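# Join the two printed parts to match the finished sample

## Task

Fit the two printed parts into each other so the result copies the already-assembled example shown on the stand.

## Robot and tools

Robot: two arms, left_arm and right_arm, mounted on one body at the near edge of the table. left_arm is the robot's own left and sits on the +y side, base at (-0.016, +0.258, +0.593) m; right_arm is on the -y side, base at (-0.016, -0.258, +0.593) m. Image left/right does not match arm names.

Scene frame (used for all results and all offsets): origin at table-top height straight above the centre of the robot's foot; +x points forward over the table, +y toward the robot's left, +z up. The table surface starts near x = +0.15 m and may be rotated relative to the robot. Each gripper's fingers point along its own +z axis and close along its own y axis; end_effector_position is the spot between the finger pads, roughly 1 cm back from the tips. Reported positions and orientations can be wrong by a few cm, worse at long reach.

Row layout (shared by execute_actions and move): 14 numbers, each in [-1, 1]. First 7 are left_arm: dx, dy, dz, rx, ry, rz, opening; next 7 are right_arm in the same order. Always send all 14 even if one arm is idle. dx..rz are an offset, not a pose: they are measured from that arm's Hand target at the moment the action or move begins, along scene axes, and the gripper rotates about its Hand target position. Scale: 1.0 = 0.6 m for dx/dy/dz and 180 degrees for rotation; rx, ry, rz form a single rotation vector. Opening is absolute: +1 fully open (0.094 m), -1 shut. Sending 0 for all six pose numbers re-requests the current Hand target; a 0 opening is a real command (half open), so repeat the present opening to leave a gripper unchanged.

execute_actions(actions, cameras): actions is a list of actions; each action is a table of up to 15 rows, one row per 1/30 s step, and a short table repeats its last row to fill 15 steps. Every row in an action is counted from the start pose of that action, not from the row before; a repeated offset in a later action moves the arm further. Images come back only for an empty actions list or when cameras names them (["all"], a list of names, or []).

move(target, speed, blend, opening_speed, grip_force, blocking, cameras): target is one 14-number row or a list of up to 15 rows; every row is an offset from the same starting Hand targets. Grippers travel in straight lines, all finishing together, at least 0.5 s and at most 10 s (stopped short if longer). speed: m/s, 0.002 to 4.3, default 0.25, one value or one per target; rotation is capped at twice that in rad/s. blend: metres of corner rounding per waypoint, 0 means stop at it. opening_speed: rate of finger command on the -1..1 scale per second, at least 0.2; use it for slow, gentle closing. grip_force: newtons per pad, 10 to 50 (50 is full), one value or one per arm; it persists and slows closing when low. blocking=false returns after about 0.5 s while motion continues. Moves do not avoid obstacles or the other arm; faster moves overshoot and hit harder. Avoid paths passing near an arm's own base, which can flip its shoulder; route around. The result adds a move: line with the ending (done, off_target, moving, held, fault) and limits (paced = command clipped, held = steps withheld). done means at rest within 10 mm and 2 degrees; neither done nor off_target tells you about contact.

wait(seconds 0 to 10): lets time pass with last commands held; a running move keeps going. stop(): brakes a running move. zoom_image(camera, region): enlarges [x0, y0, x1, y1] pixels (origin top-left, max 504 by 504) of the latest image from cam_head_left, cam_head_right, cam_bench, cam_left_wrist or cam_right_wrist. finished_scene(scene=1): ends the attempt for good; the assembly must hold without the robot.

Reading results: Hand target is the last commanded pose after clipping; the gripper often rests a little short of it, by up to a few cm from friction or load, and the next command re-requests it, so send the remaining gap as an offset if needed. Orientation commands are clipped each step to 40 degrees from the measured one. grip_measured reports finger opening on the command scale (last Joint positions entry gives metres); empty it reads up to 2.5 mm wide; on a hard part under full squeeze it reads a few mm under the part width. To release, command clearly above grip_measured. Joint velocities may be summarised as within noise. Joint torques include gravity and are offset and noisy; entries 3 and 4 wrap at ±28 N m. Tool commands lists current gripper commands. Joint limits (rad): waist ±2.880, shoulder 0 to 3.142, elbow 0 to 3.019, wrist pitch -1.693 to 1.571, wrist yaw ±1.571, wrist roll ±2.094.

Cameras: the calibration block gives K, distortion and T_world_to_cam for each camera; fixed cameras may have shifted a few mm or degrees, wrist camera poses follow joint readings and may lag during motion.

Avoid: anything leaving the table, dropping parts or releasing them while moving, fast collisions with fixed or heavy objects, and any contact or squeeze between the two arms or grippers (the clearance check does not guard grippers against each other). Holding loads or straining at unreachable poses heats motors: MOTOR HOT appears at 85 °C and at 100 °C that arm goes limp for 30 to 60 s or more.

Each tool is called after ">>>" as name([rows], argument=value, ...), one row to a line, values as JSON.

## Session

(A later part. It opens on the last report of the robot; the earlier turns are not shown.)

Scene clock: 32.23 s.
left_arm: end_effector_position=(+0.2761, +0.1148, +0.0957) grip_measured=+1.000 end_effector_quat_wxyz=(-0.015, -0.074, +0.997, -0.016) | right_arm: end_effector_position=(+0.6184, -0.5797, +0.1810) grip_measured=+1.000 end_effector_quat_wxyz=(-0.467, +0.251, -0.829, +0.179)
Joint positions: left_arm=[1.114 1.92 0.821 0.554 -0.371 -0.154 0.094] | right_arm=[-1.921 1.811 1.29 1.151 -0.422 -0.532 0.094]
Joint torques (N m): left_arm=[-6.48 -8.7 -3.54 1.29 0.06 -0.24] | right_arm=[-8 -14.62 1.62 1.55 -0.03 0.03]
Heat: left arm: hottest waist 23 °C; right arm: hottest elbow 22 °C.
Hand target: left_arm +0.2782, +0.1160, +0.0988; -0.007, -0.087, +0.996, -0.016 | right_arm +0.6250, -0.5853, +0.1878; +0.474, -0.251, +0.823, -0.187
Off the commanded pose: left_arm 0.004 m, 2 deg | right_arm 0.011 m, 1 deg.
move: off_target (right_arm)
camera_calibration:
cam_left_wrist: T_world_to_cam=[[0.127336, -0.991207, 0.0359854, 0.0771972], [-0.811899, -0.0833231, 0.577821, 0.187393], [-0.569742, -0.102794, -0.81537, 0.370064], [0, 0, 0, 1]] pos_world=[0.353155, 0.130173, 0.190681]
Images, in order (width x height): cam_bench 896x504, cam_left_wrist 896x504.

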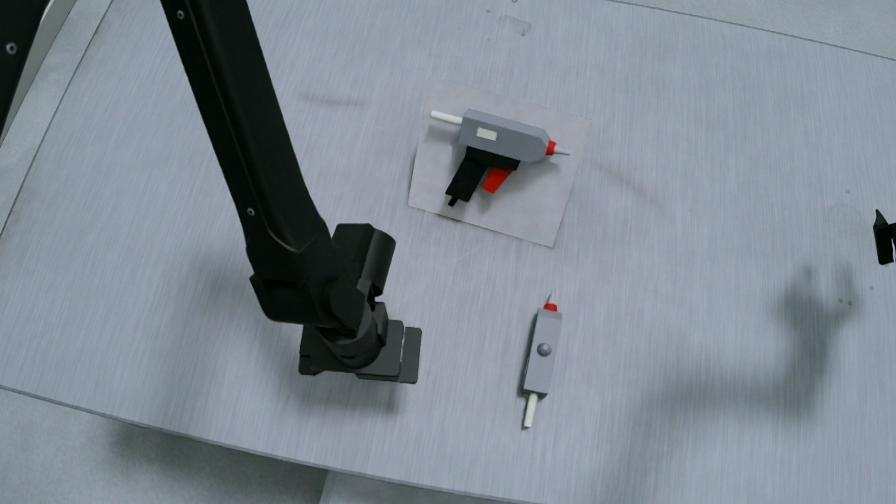

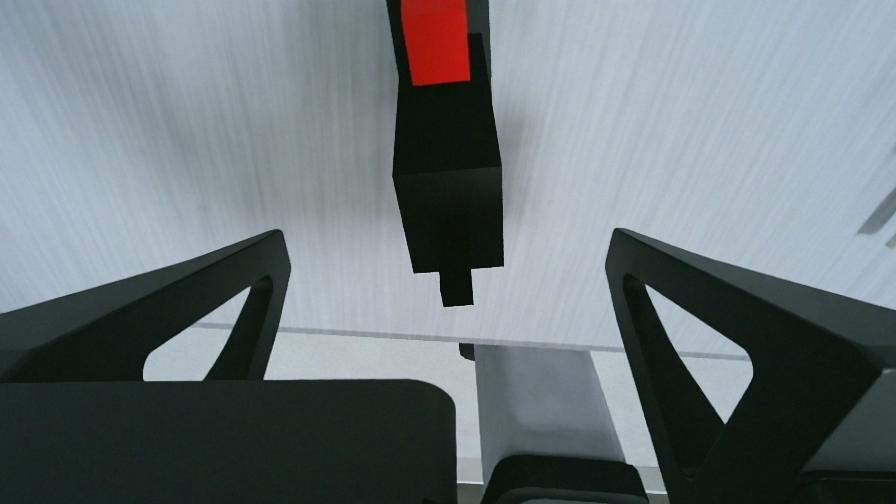

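>>> move(target=[0.006,0,-0.064,0,0,0.022,1,0,0,0,0,0,0,1], speed=0.1, cameras=["cam_left_wrist","cam_head_right"])

Scene clock: 33.70 s.
left_arm: end_effector_position=(+0.2739, +0.1164, +0.0584) grip_measured=+1.000 end_effector_quat_wxyz=(+0.018, +0.107, -0.994, +0.015) | right_arm: end_effector_position=(+0.6184, -0.5797, +0.1810) grip_measured=+1.000 end_effector_quat_wxyz=(-0.467, +0.251, -0.829, +0.179)
Joint positions: left_arm=[1.148 2.008 0.91 0.554 -0.341 -0.204 0.094] | right_arm=[-1.921 1.811 1.29 1.151 -0.422 -0.532 0.094]
Joint torques (N m): left_arm=[-6.24 -9.23 -2.88 1.11 0.05 -0.21] | right_arm=[-7.94 -14.62 1.62 1.57 -0.03 0.03]
Heat: left arm: hottest waist 23 °C; right arm: hottest elbow 22 °C.
Hand target: left_arm +0.2818, +0.1160, +0.0604; -0.006, -0.121, +0.992, -0.016 | right_arm +0.6250, -0.5853, +0.1878; +0.474, -0.251, +0.823, -0.187
Off the commanded pose: left_arm 0.008 m, 2 deg | right_arm 0.011 m, 1 deg.
move: off_target (right_arm)
camera_calibration:
cam_left_wrist: T_world_to_cam=[[0.193993, -0.980445, 0.0330677, 0.061101], [-0.800359, -0.138689, 0.583258, 0.210272], [-0.567267, -0.139614, -0.811613, 0.341856], [0, 0, 0, 1]] pos_world=[0.350363, 0.136797, 0.152792]
Images, in order (width x height): cam_head_right 896x504, cam_left_wrist 896x504.

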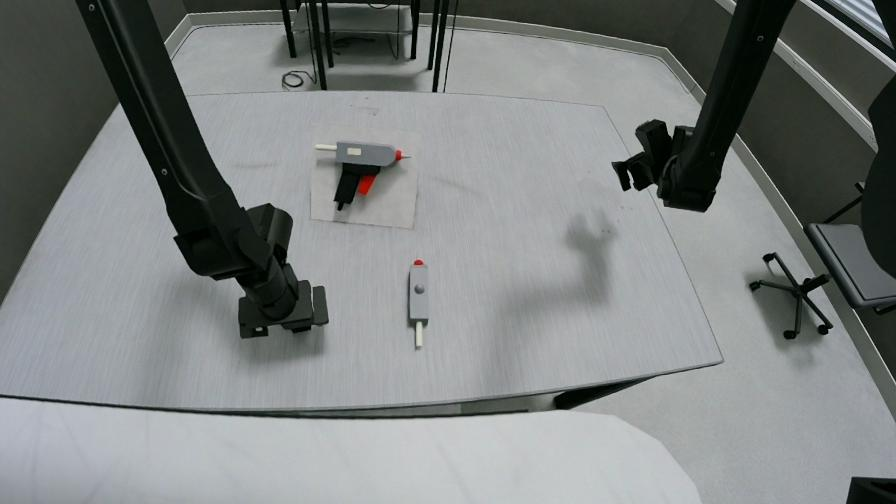

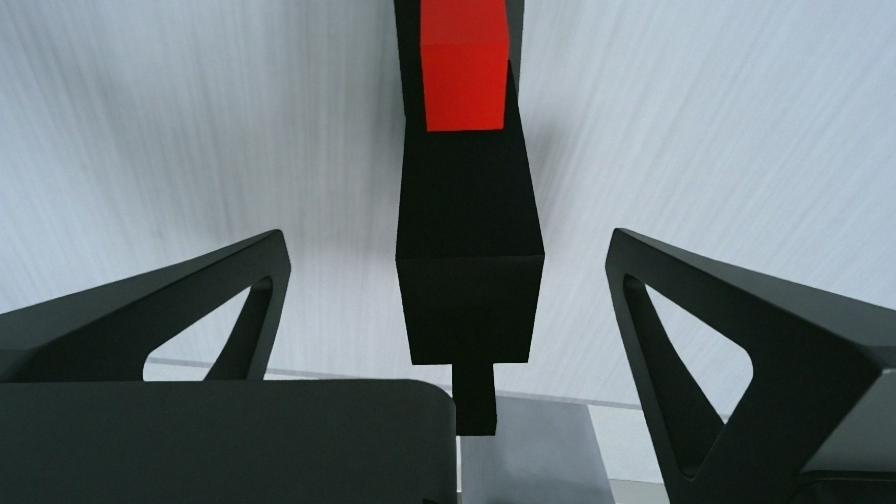

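>>> move([
  [0.004,-0.0085,-0.008,0,0,0,1,0,0,0,0,0,0,1],
  [0.004,-0.0085,-0.008,0,0,0,-0.6,0,0,0,0,0,0,1],
], speed=0.1, opening_speed=0.8, cameras=["cam_left_wrist"])

Scene clock: 39.90 s.
left_arm: end_effector_position=(+0.2813, +0.1146, +0.0534) grip_measured=-0.424 end_effector_quat_wxyz=(+0.012, +0.112, -0.993, +0.016) | right_arm: end_effector_position=(+0.6184, -0.5797, +0.1810) grip_measured=+1.000 end_effector_quat_wxyz=(-0.467, +0.251, -0.829, +0.179)
Joint positions: left_arm=[1.148 2.014 0.93 0.554 -0.341 -0.209 0.027] | right_arm=[-1.921 1.811 1.29 1.151 -0.422 -0.532 0.094]
Joint torques (N m): left_arm=[-6.36 -8.82 -2.73 0.65 -0.14 -0.26] | right_arm=[-7.94 -14.56 1.61 1.55 -0.03 0.04]
Heat: left arm: hottest waist 23 °C; right arm: hottest elbow 22 °C.
Hand target: left_arm +0.2842, +0.1109, +0.0556; -0.006, -0.121, +0.992, -0.016 | right_arm +0.6250, -0.5853, +0.1878; +0.474, -0.251, +0.823, -0.187
Off the commanded pose: left_arm 0.005 m, 1 deg | right_arm 0.011 m, 1 deg.
move: off_target (right_arm)
camera_calibration:
cam_left_wrist: T_world_to_cam=[[0.20299, -0.978547, 0.0352172, 0.0551937], [-0.806328, -0.146643, 0.573002, 0.222008], [-0.555545, -0.14471, -0.818797, 0.339439], [0, 0, 0, 1]] pos_world=[0.356381, 0.135686, 0.148776]
Images, in order (width x height): cam_left_wrist 896x504.

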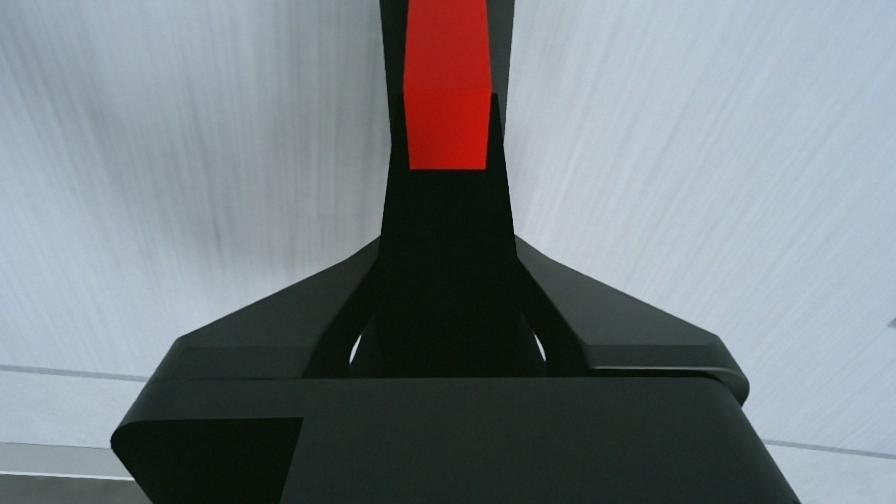

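>>> move([
  [0,0,0.2,0,0,0,-0.6,0,0,0,0,0,0,1],
  [0.06,0.18,0.45,-0.4,0,0,-0.6,0,0,0,0,0,0,1],
], speed=0.2, blend=0.02, cameras=["all"])

Scene clock: 46.67 s.
left_arm: end_effector_position=(+0.3206, +0.2161, +0.3210) grip_measured=-0.424 end_effector_quat_wxyz=(-0.077, -0.088, +0.796, -0.594) | right_arm: end_effector_position=(+0.6184, -0.5797, +0.1810) grip_measured=+1.000 end_effector_quat_wxyz=(-0.467, +0.251, -0.829, +0.179)
Joint positions: left_arm=[1.7 1.459 0.839 -0.871 1.229 0.839 0.027] | right_arm=[-1.921 1.811 1.29 1.151 -0.422 -0.532 0.094]
Joint torques (N m): left_arm=[0.67 -11.16 -1.29 -1.85 0.37 0.14] | right_arm=[-7.94 -14.62 1.61 1.52 -0.02 0.04]
Heat: left arm: hottest waist 23 °C; right arm: hottest elbow 22 °C.
Hand target: left_arm +0.3202, +0.2189, +0.3256; -0.077, -0.094, +0.794, -0.596 | right_arm +0.6250, -0.5853, +0.1878; +0.474, -0.251, +0.823, -0.187
Off the commanded pose: left_arm 0.005 m, 1 deg | right_arm 0.011 m, 1 deg.
move: off_target (right_arm)
camera_calibration:
cam_left_wrist: T_world_to_cam=[[0.211723, -0.274471, 0.937997, -0.307688], [-0.806105, 0.493622, 0.326393, 0.0559223], [-0.552602, -0.825229, -0.116741, 0.515836], [0, 0, 0, 1]] pos_world=[0.395276, 0.313627, 0.330578]

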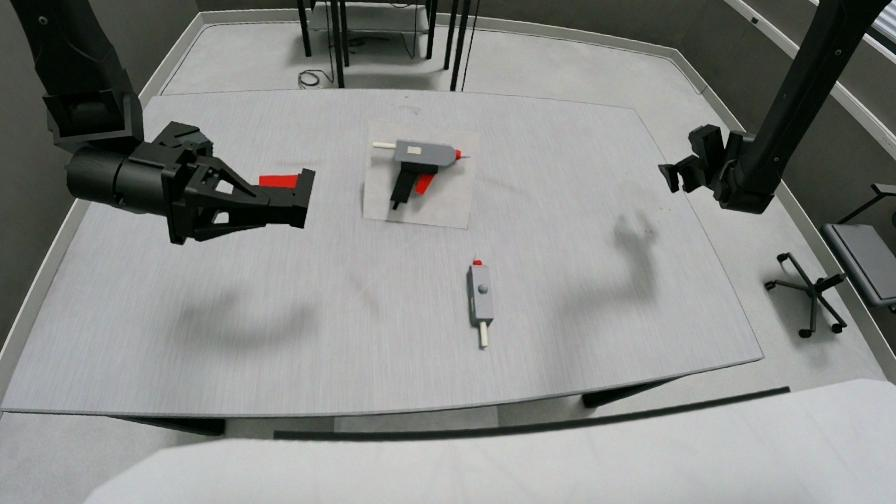

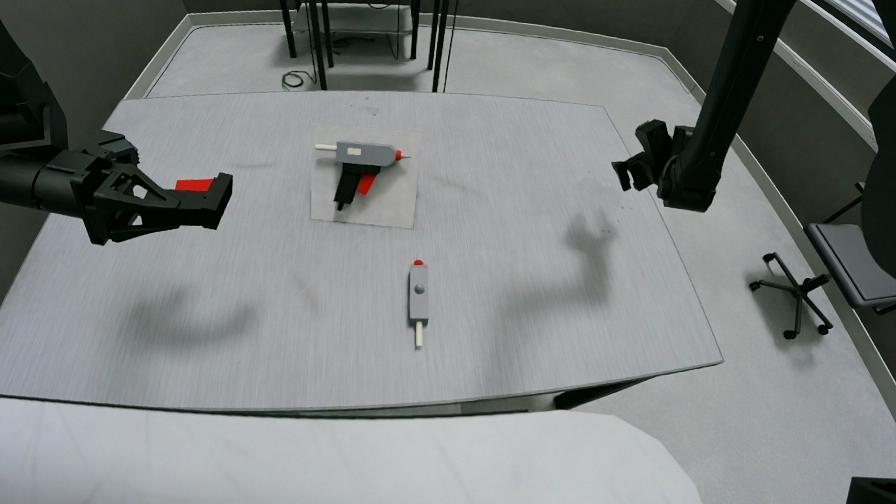

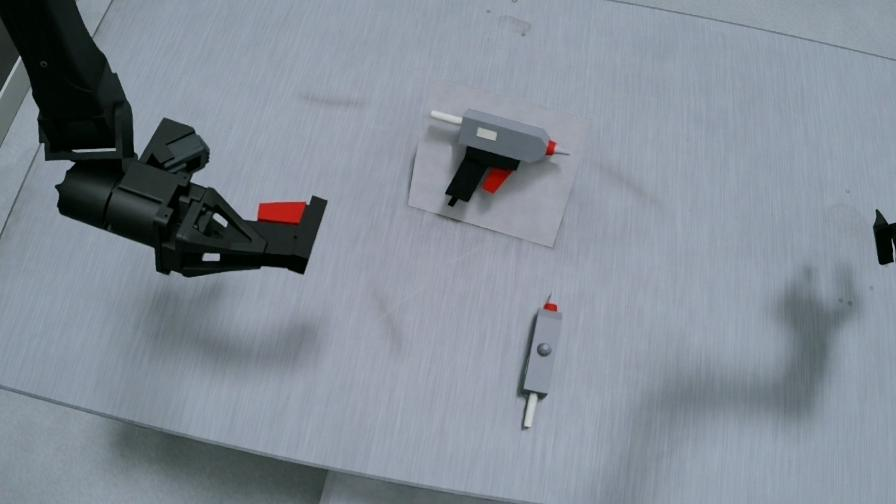

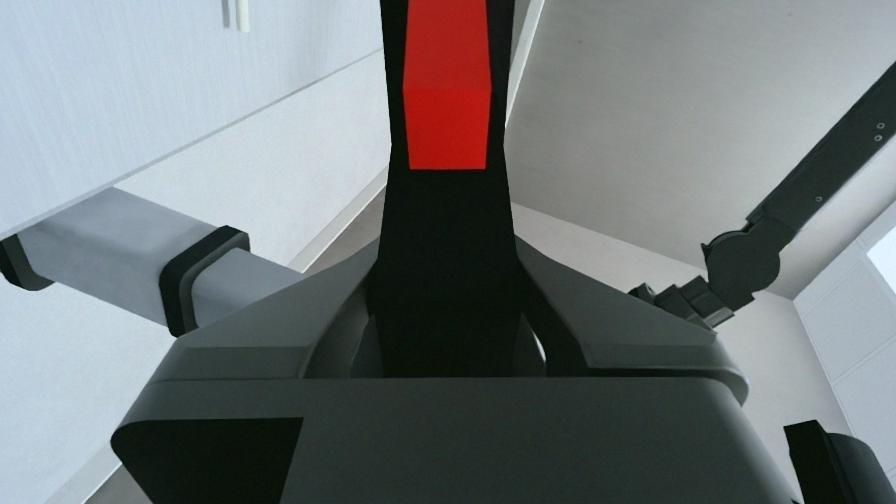

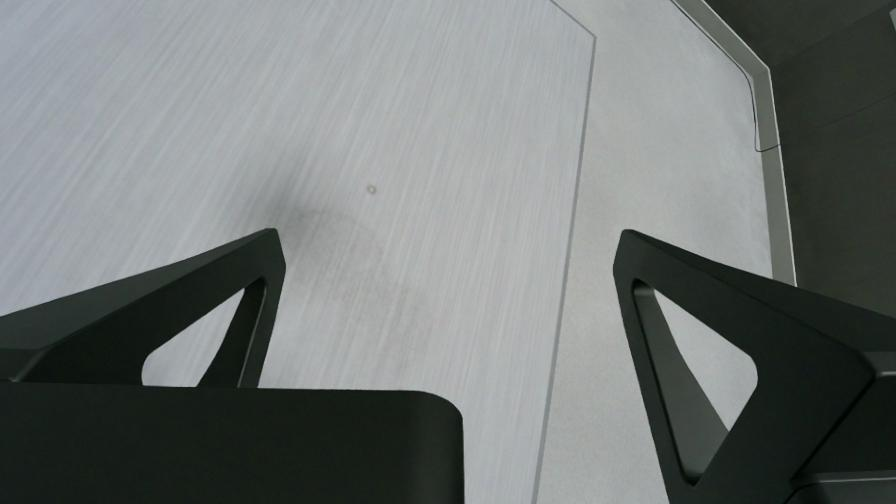

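>>> move(target=[0,0.03,0.03,-0.17,0,-0.2,-0.6,0,0,0,0,0,0,1], speed=0.3, cameras=["cam_head_left","cam_head_right","cam_bench"])

>>> zoom_image(camera="cam_head_right", region=[120, 100, 300, 260])

>>> zoom_image(camera="cam_bench", region=[180, 150, 380, 300])

Scene clock: 49.70 s.
left_arm: end_effector_position=(+0.3142, +0.2335, +0.3291) grip_measured=-0.424 end_effector_quat_wxyz=(-0.251, +0.189, +0.682, -0.660) | right_arm: end_effector_position=(+0.6184, -0.5797, +0.1810) grip_measured=+1.000 end_effector_quat_wxyz=(-0.467, +0.251, -0.829, +0.179)
Joint positions: left_arm=[1.61 1.664 1.243 -1.645 0.694 1.521 0.027] | right_arm=[-1.921 1.811 1.29 1.151 -0.422 -0.532 0.094]
Joint torques (N m): left_arm=[-0.56 -15.85 -0.51 -2.77 -0.26 0.13] | right_arm=[-7.94 -14.56 1.59 1.54 -0.03 0.04]
Heat: left arm: hottest waist 23 °C; right arm: hottest elbow 22 °C.
Hand target: left_arm +0.3202, +0.2369, +0.3436; -0.277, +0.176, +0.601, -0.729 | right_arm +0.6250, -0.5853, +0.1878; +0.474, -0.251, +0.823, -0.187
Off the commanded pose: left_arm 0.016 m, 13 deg | right_arm 0.011 m, 1 deg.
joint sent to its limit (left arm) — joint 4 (wrist pitch), lower limit. The joint targets are off in position and orientation.
move: off_target (left_arm, right_arm)
Images, in order (width x height): cam_head_left 896x504, cam_head_right 896x504, cam_bench 896x504.

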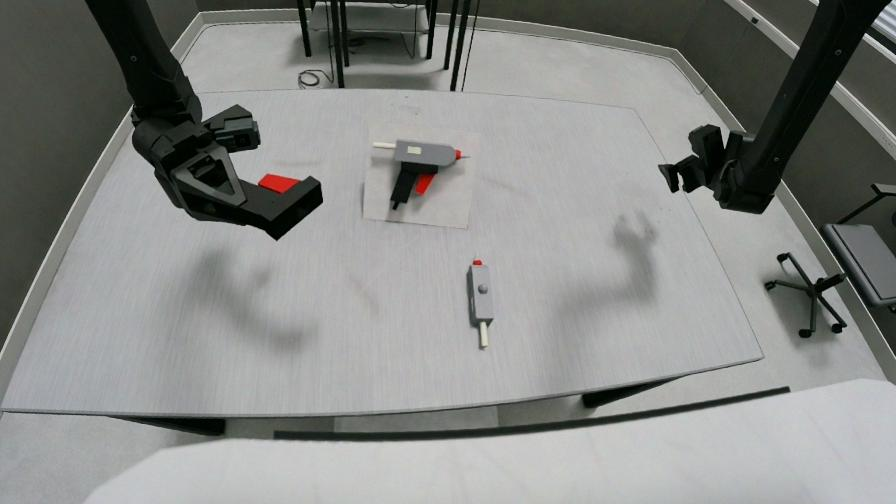

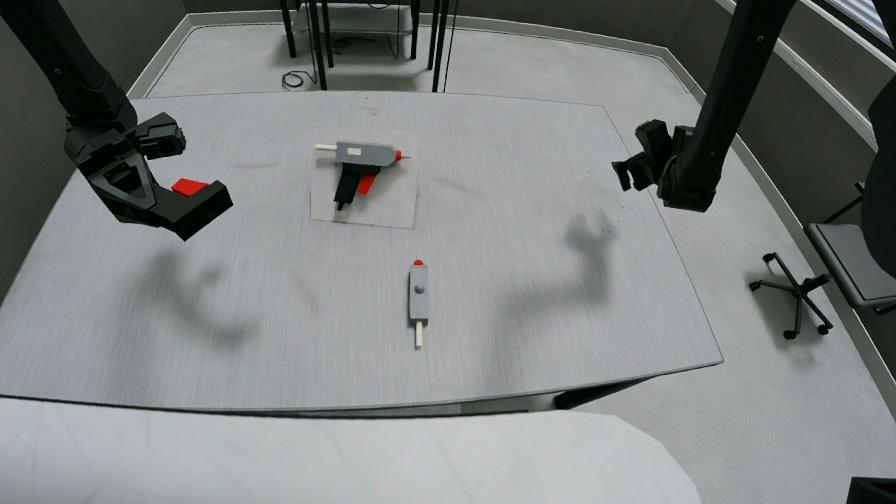

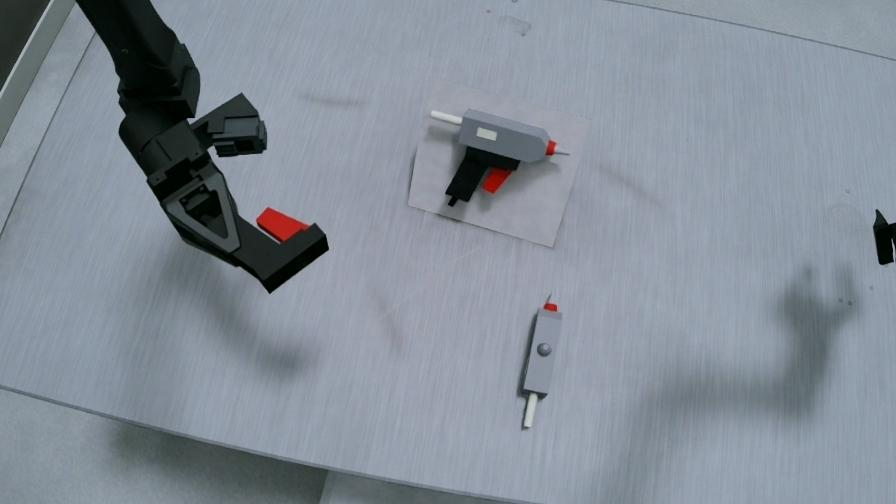

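Scaled by 2.800 from the camera's 896x504 image, which has a finer 1280x720 frame.

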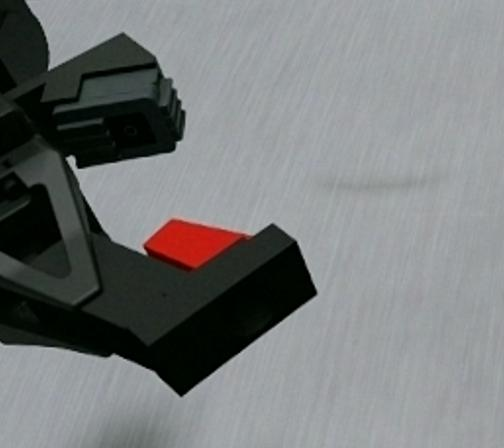

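Scaled by 2.520 from the camera's 896x504 image, which has a finer 1280x720 frame.

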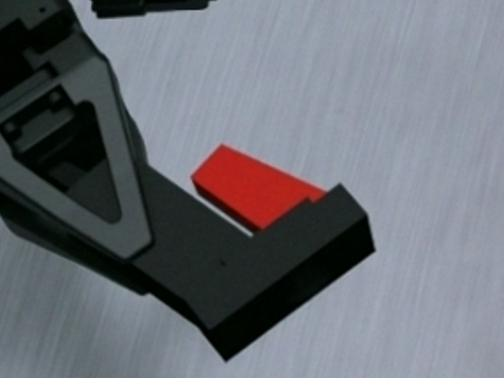

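>>> zoom_image(camera="cam_head_right", region=[165, 175, 245, 250])

>>> zoom_image(camera="cam_head_left", region=[255, 170, 335, 245])

Scaled by 6.300 from the camera's 896x504 image, which has a finer 1280x720 frame.

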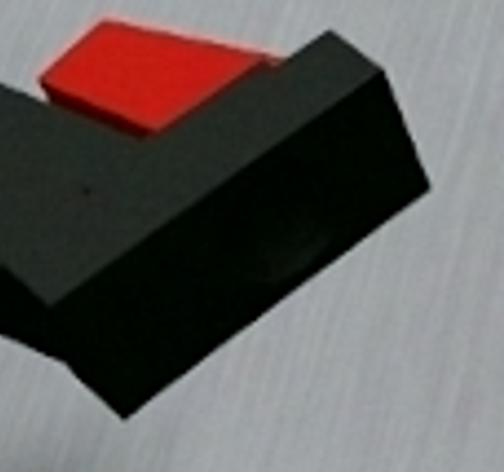

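Scaled by 6.300 from the camera's 896x504 image, which has a finer 1280x720 frame.

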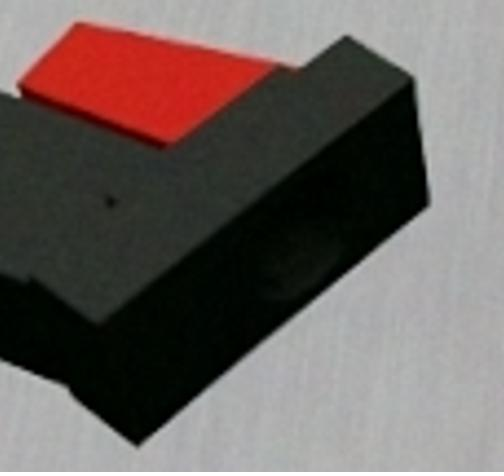

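>>> move(target=[0,0,0,0,0,0.2,-0.6,-0.458,0.775,0.353,0.281,0.032,0.44,1], speed=0.3, cameras=["all"])

Scene clock: 56.37 s.
left_arm: end_effector_position=(+0.3271, +0.2344, +0.3317) grip_measured=-0.424 end_effector_quat_wxyz=(-0.106, +0.089, +0.715, -0.686) | right_arm: end_effector_position=(+0.4662, -0.3209, +0.3014) grip_measured=+1.000 end_effector_quat_wxyz=(+0.525, -0.419, +0.703, +0.233)
Joint positions: left_arm=[1.7 1.666 1.154 -1.645 1.007 1.698 0.027] | right_arm=[-1.829 1.581 0.753 1.46 -1.286 -0.499 0.094]
Joint torques (N m): left_arm=[1.67 -12.57 -2.54 -2.73 -0.05 0.15] | right_arm=[-5.48 -11.28 -1.69 1.16 -0.16 0]
Heat: left arm: hottest waist 23 °C; right arm: hottest elbow 22 °C.
Hand target: left_arm +0.3200, +0.2367, +0.3434; -0.118, +0.061, +0.652, -0.746 (not the last commanded pose) | right_arm +0.4656, -0.3271, +0.3031; +0.524, -0.421, +0.705, +0.227 (not the last commanded pose)
Off the commanded pose: left_arm 0.014 m, 21 deg | right_arm 0.252 m, 40 deg.
joint sent to its limit (left arm) — joint 4 (wrist pitch), lower limit.
move: held (right_arm; a check stopped the path), off_target (left_arm; braked when a check withheld steps of right_arm); limits=held
pose unreachable (right arm): on one or more control steps of this call, first in action 0 (counted from 0), this arm could not follow its commanded pose, so it was not sent that pose on those steps. It may still have moved: this result reports where it is.
cause: moving toward the commanded pose would bring two parts of the arm too close to each other (its wrist (the part past joint 4) and its wrist camera, with joints 5 (wrist yaw) and 6 (wrist roll) between them, 2 mm apart when it was first held).
camera_calibration:
cam_left_wrist: T_world_to_cam=[[0.000758171, -0.0322793, 0.999479, -0.322272], [-0.651502, 0.758236, 0.0249823, 0.0360271], [-0.758647, -0.651181, -0.0204552, 0.530419], [0, 0, 0, 1]] pos_world=[0.426117, 0.307679, 0.332053]
cam_right_wrist: T_world_to_cam=[[0.834036, -0.540732, 0.109512, -0.595977], [-0.394307, -0.723059, -0.567193, 0.127378], [0.385883, 0.429878, -0.816271, 0.331849], [0, 0, 0, 1]] pos_world=[0.419238, -0.372816, 0.408393]

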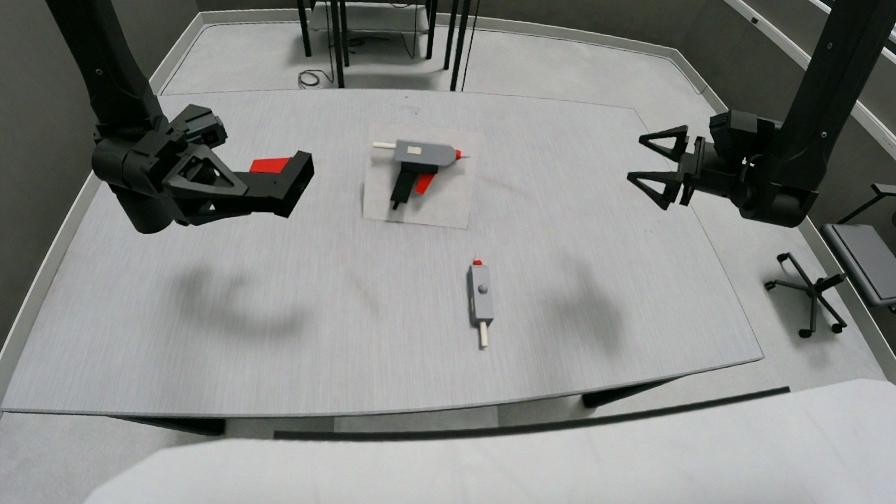

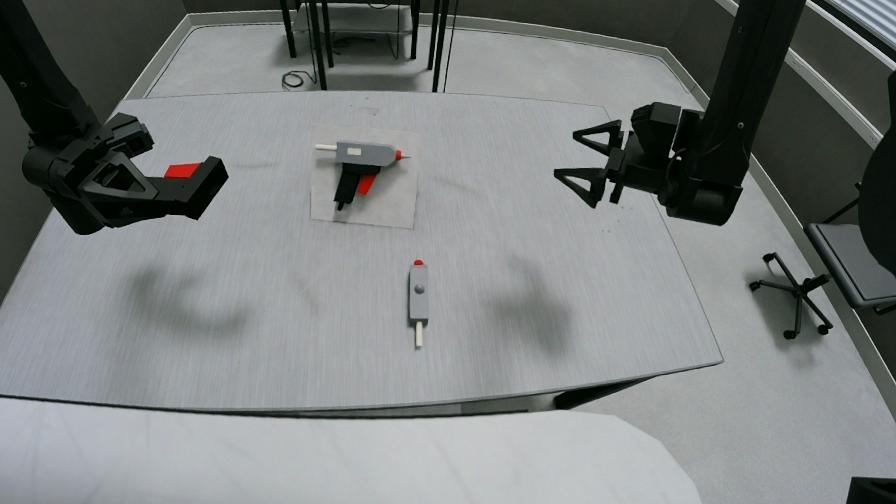

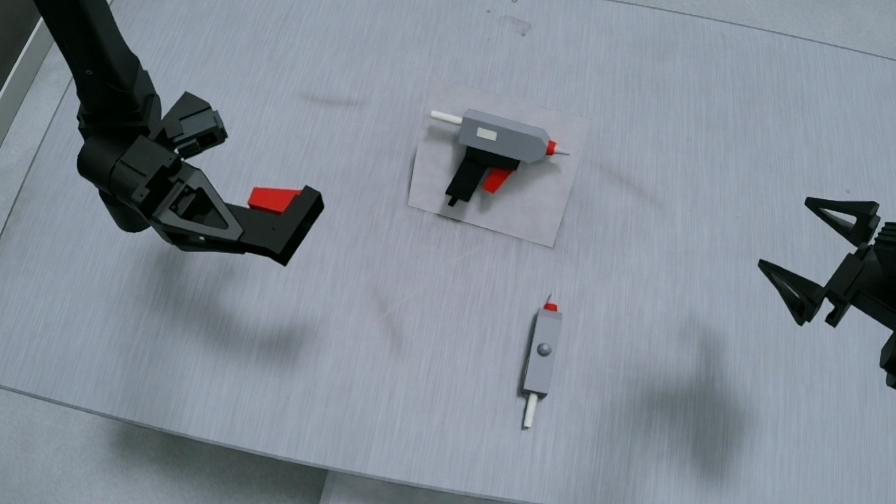

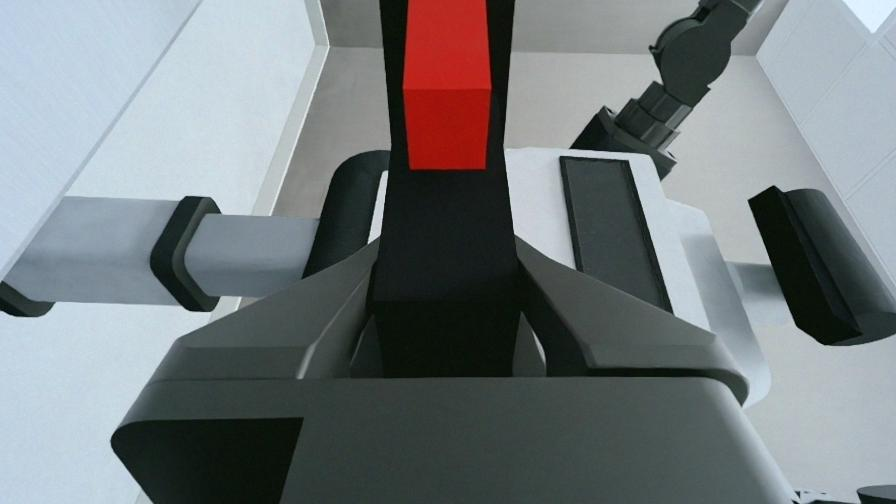

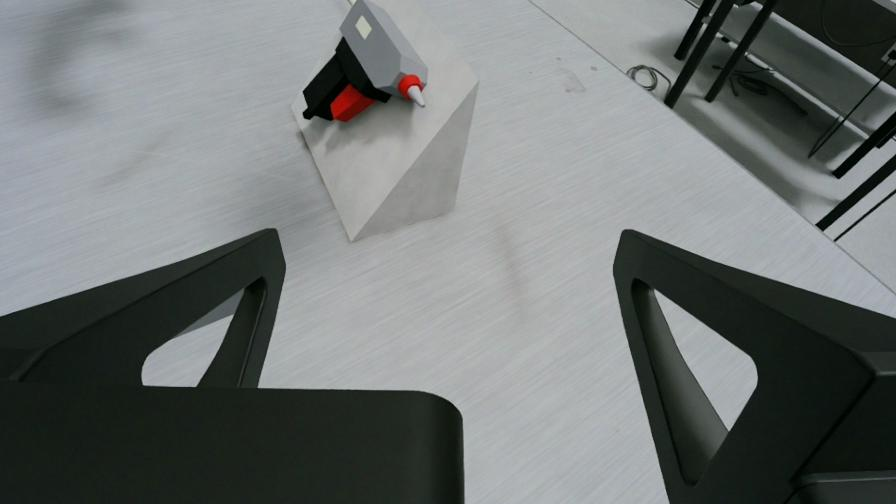

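>>> move(target=[-0.05,0,0,0.03,0.01,0.28,-0.6,-0.076,0.495,0.06,0.243,0.481,0.053,1], speed=0.3, cameras=["all"])

Scene clock: 60.27 s.
left_arm: end_effector_position=(+0.3160, +0.2350, +0.3316) grip_measured=-0.424 end_effector_quat_wxyz=(+0.023, -0.051, +0.742, -0.668) | right_arm: end_effector_position=(+0.4396, -0.1778, +0.3164) grip_measured=+1.000 end_effector_quat_wxyz=(+0.274, -0.217, +0.779, +0.520)
Joint positions: left_arm=[1.774 1.715 0.996 -1.65 1.346 1.888 0.027] | right_arm=[-1.534 1.341 0.785 0.101 -1.224 -0.742 0.094]
Joint torques (N m): left_arm=[1.55 -11.4 -2.4 -1.05 -0.33 -0.02] | right_arm=[-1.44 -12.1 -0.21 -0.2 -0.43 -0.14]
Heat: left arm: hottest waist 23 °C; right arm: hottest elbow 22 °C.
Hand target: left_arm +0.3156, +0.2369, +0.3357; +0.021, -0.050, +0.743, -0.667 (not the last commanded pose) | right_arm +0.4420, -0.1734, +0.3217; +0.279, -0.224, +0.775, +0.521 (not the last commanded pose)
Off the commanded pose: left_arm 0.029 m, 32 deg | right_arm 0.151 m, 46 deg.
move: held (left_arm; a check stopped the path), off_target (right_arm; braked when a check withheld steps of left_arm); limits=held
pose unreachable (left arm): on one or more control steps of this call, first in action 0 (counted from 0), this arm could not follow its commanded pose, so it was not sent that pose on those steps. It may still have moved: this result reports where it is.
cause: moving toward the commanded pose would bring two parts of the arm too close to each other (its wrist (the part past joint 4) and its wrist camera, with joints 5 (wrist yaw) and 6 (wrist roll) between them, under 1 mm apart when it was first held).
camera_calibration:
cam_left_wrist: T_world_to_cam=[[0.0232016, -0.098024, 0.994914, -0.312239], [-0.885838, 0.45929, 0.0659095, 0.159049], [-0.463414, -0.882861, -0.0761771, 0.502026], [0, 0, 0, 1]] pos_world=[0.380782, 0.339563, 0.338411]
cam_right_wrist: T_world_to_cam=[[0.621033, -0.364775, -0.693727, -0.118924], [-0.734711, -0.579199, -0.353169, 0.336396], [-0.272979, 0.729019, -0.627706, 0.576029], [0, 0, 0, 1]] pos_world=[0.478254, -0.268476, 0.39788]

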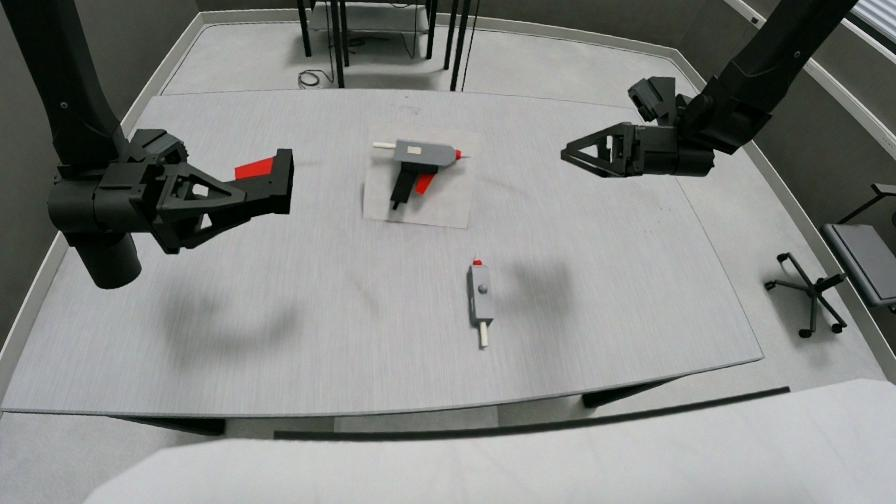

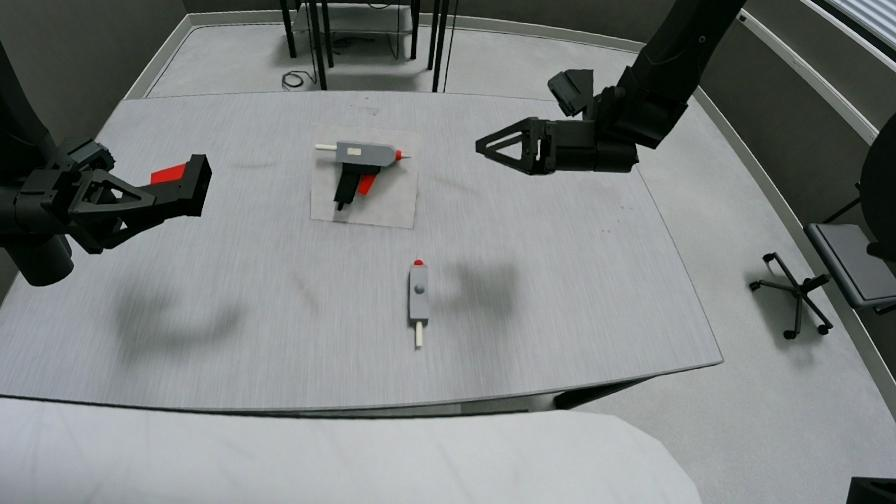

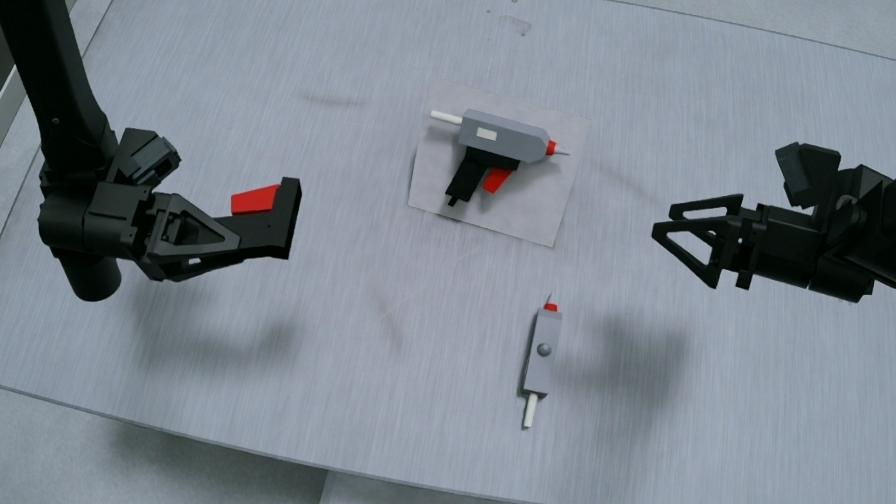

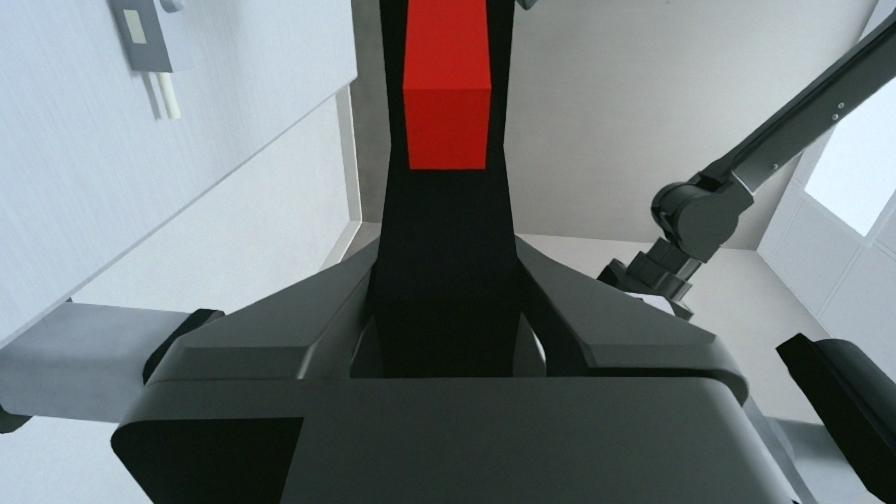

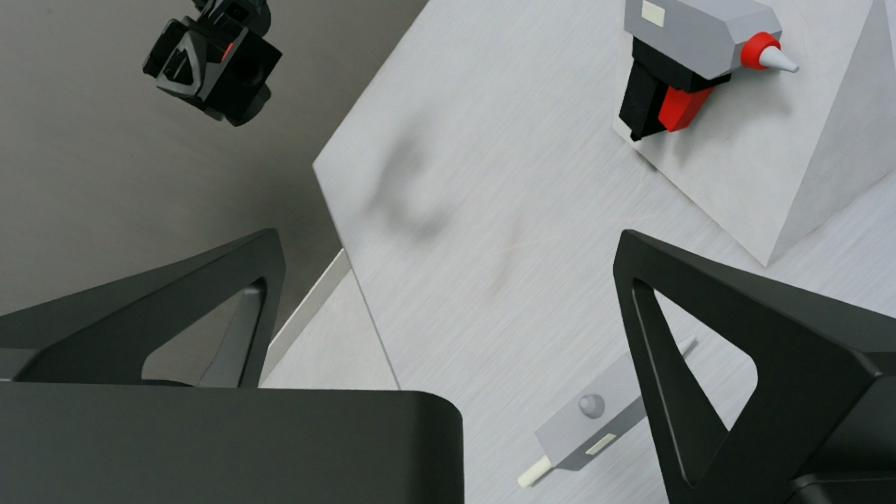

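Right wrist view already sees the underside.

>>> zoom_image(camera="cam_right_wrist", region=[130, 0, 310, 140])

>>> zoom_image(camera="cam_right_wrist", region=[500, 320, 720, 500])

>>> zoom_image(camera="cam_right_wrist", region=[600, 0, 820, 160])

Scaled by 2.800 from the camera's 896x504 image, which has a finer 1280x720 frame.

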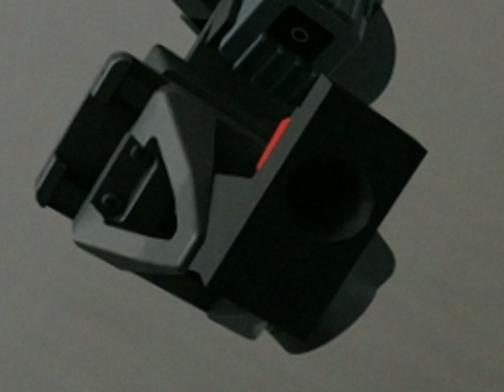

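Scaled by 2.291 from the camera's 896x504 image, which has a finer 1280x720 frame.

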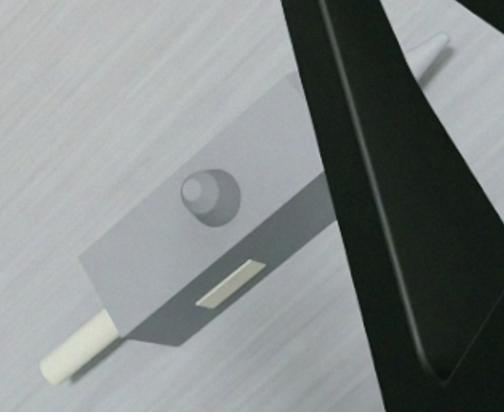

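Scaled by 2.291 from the camera's 896x504 image, which has a finer 1280x720 frame.

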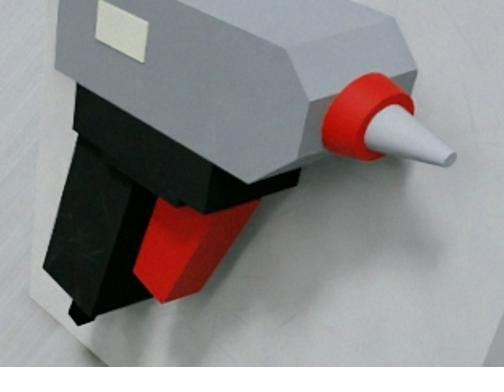

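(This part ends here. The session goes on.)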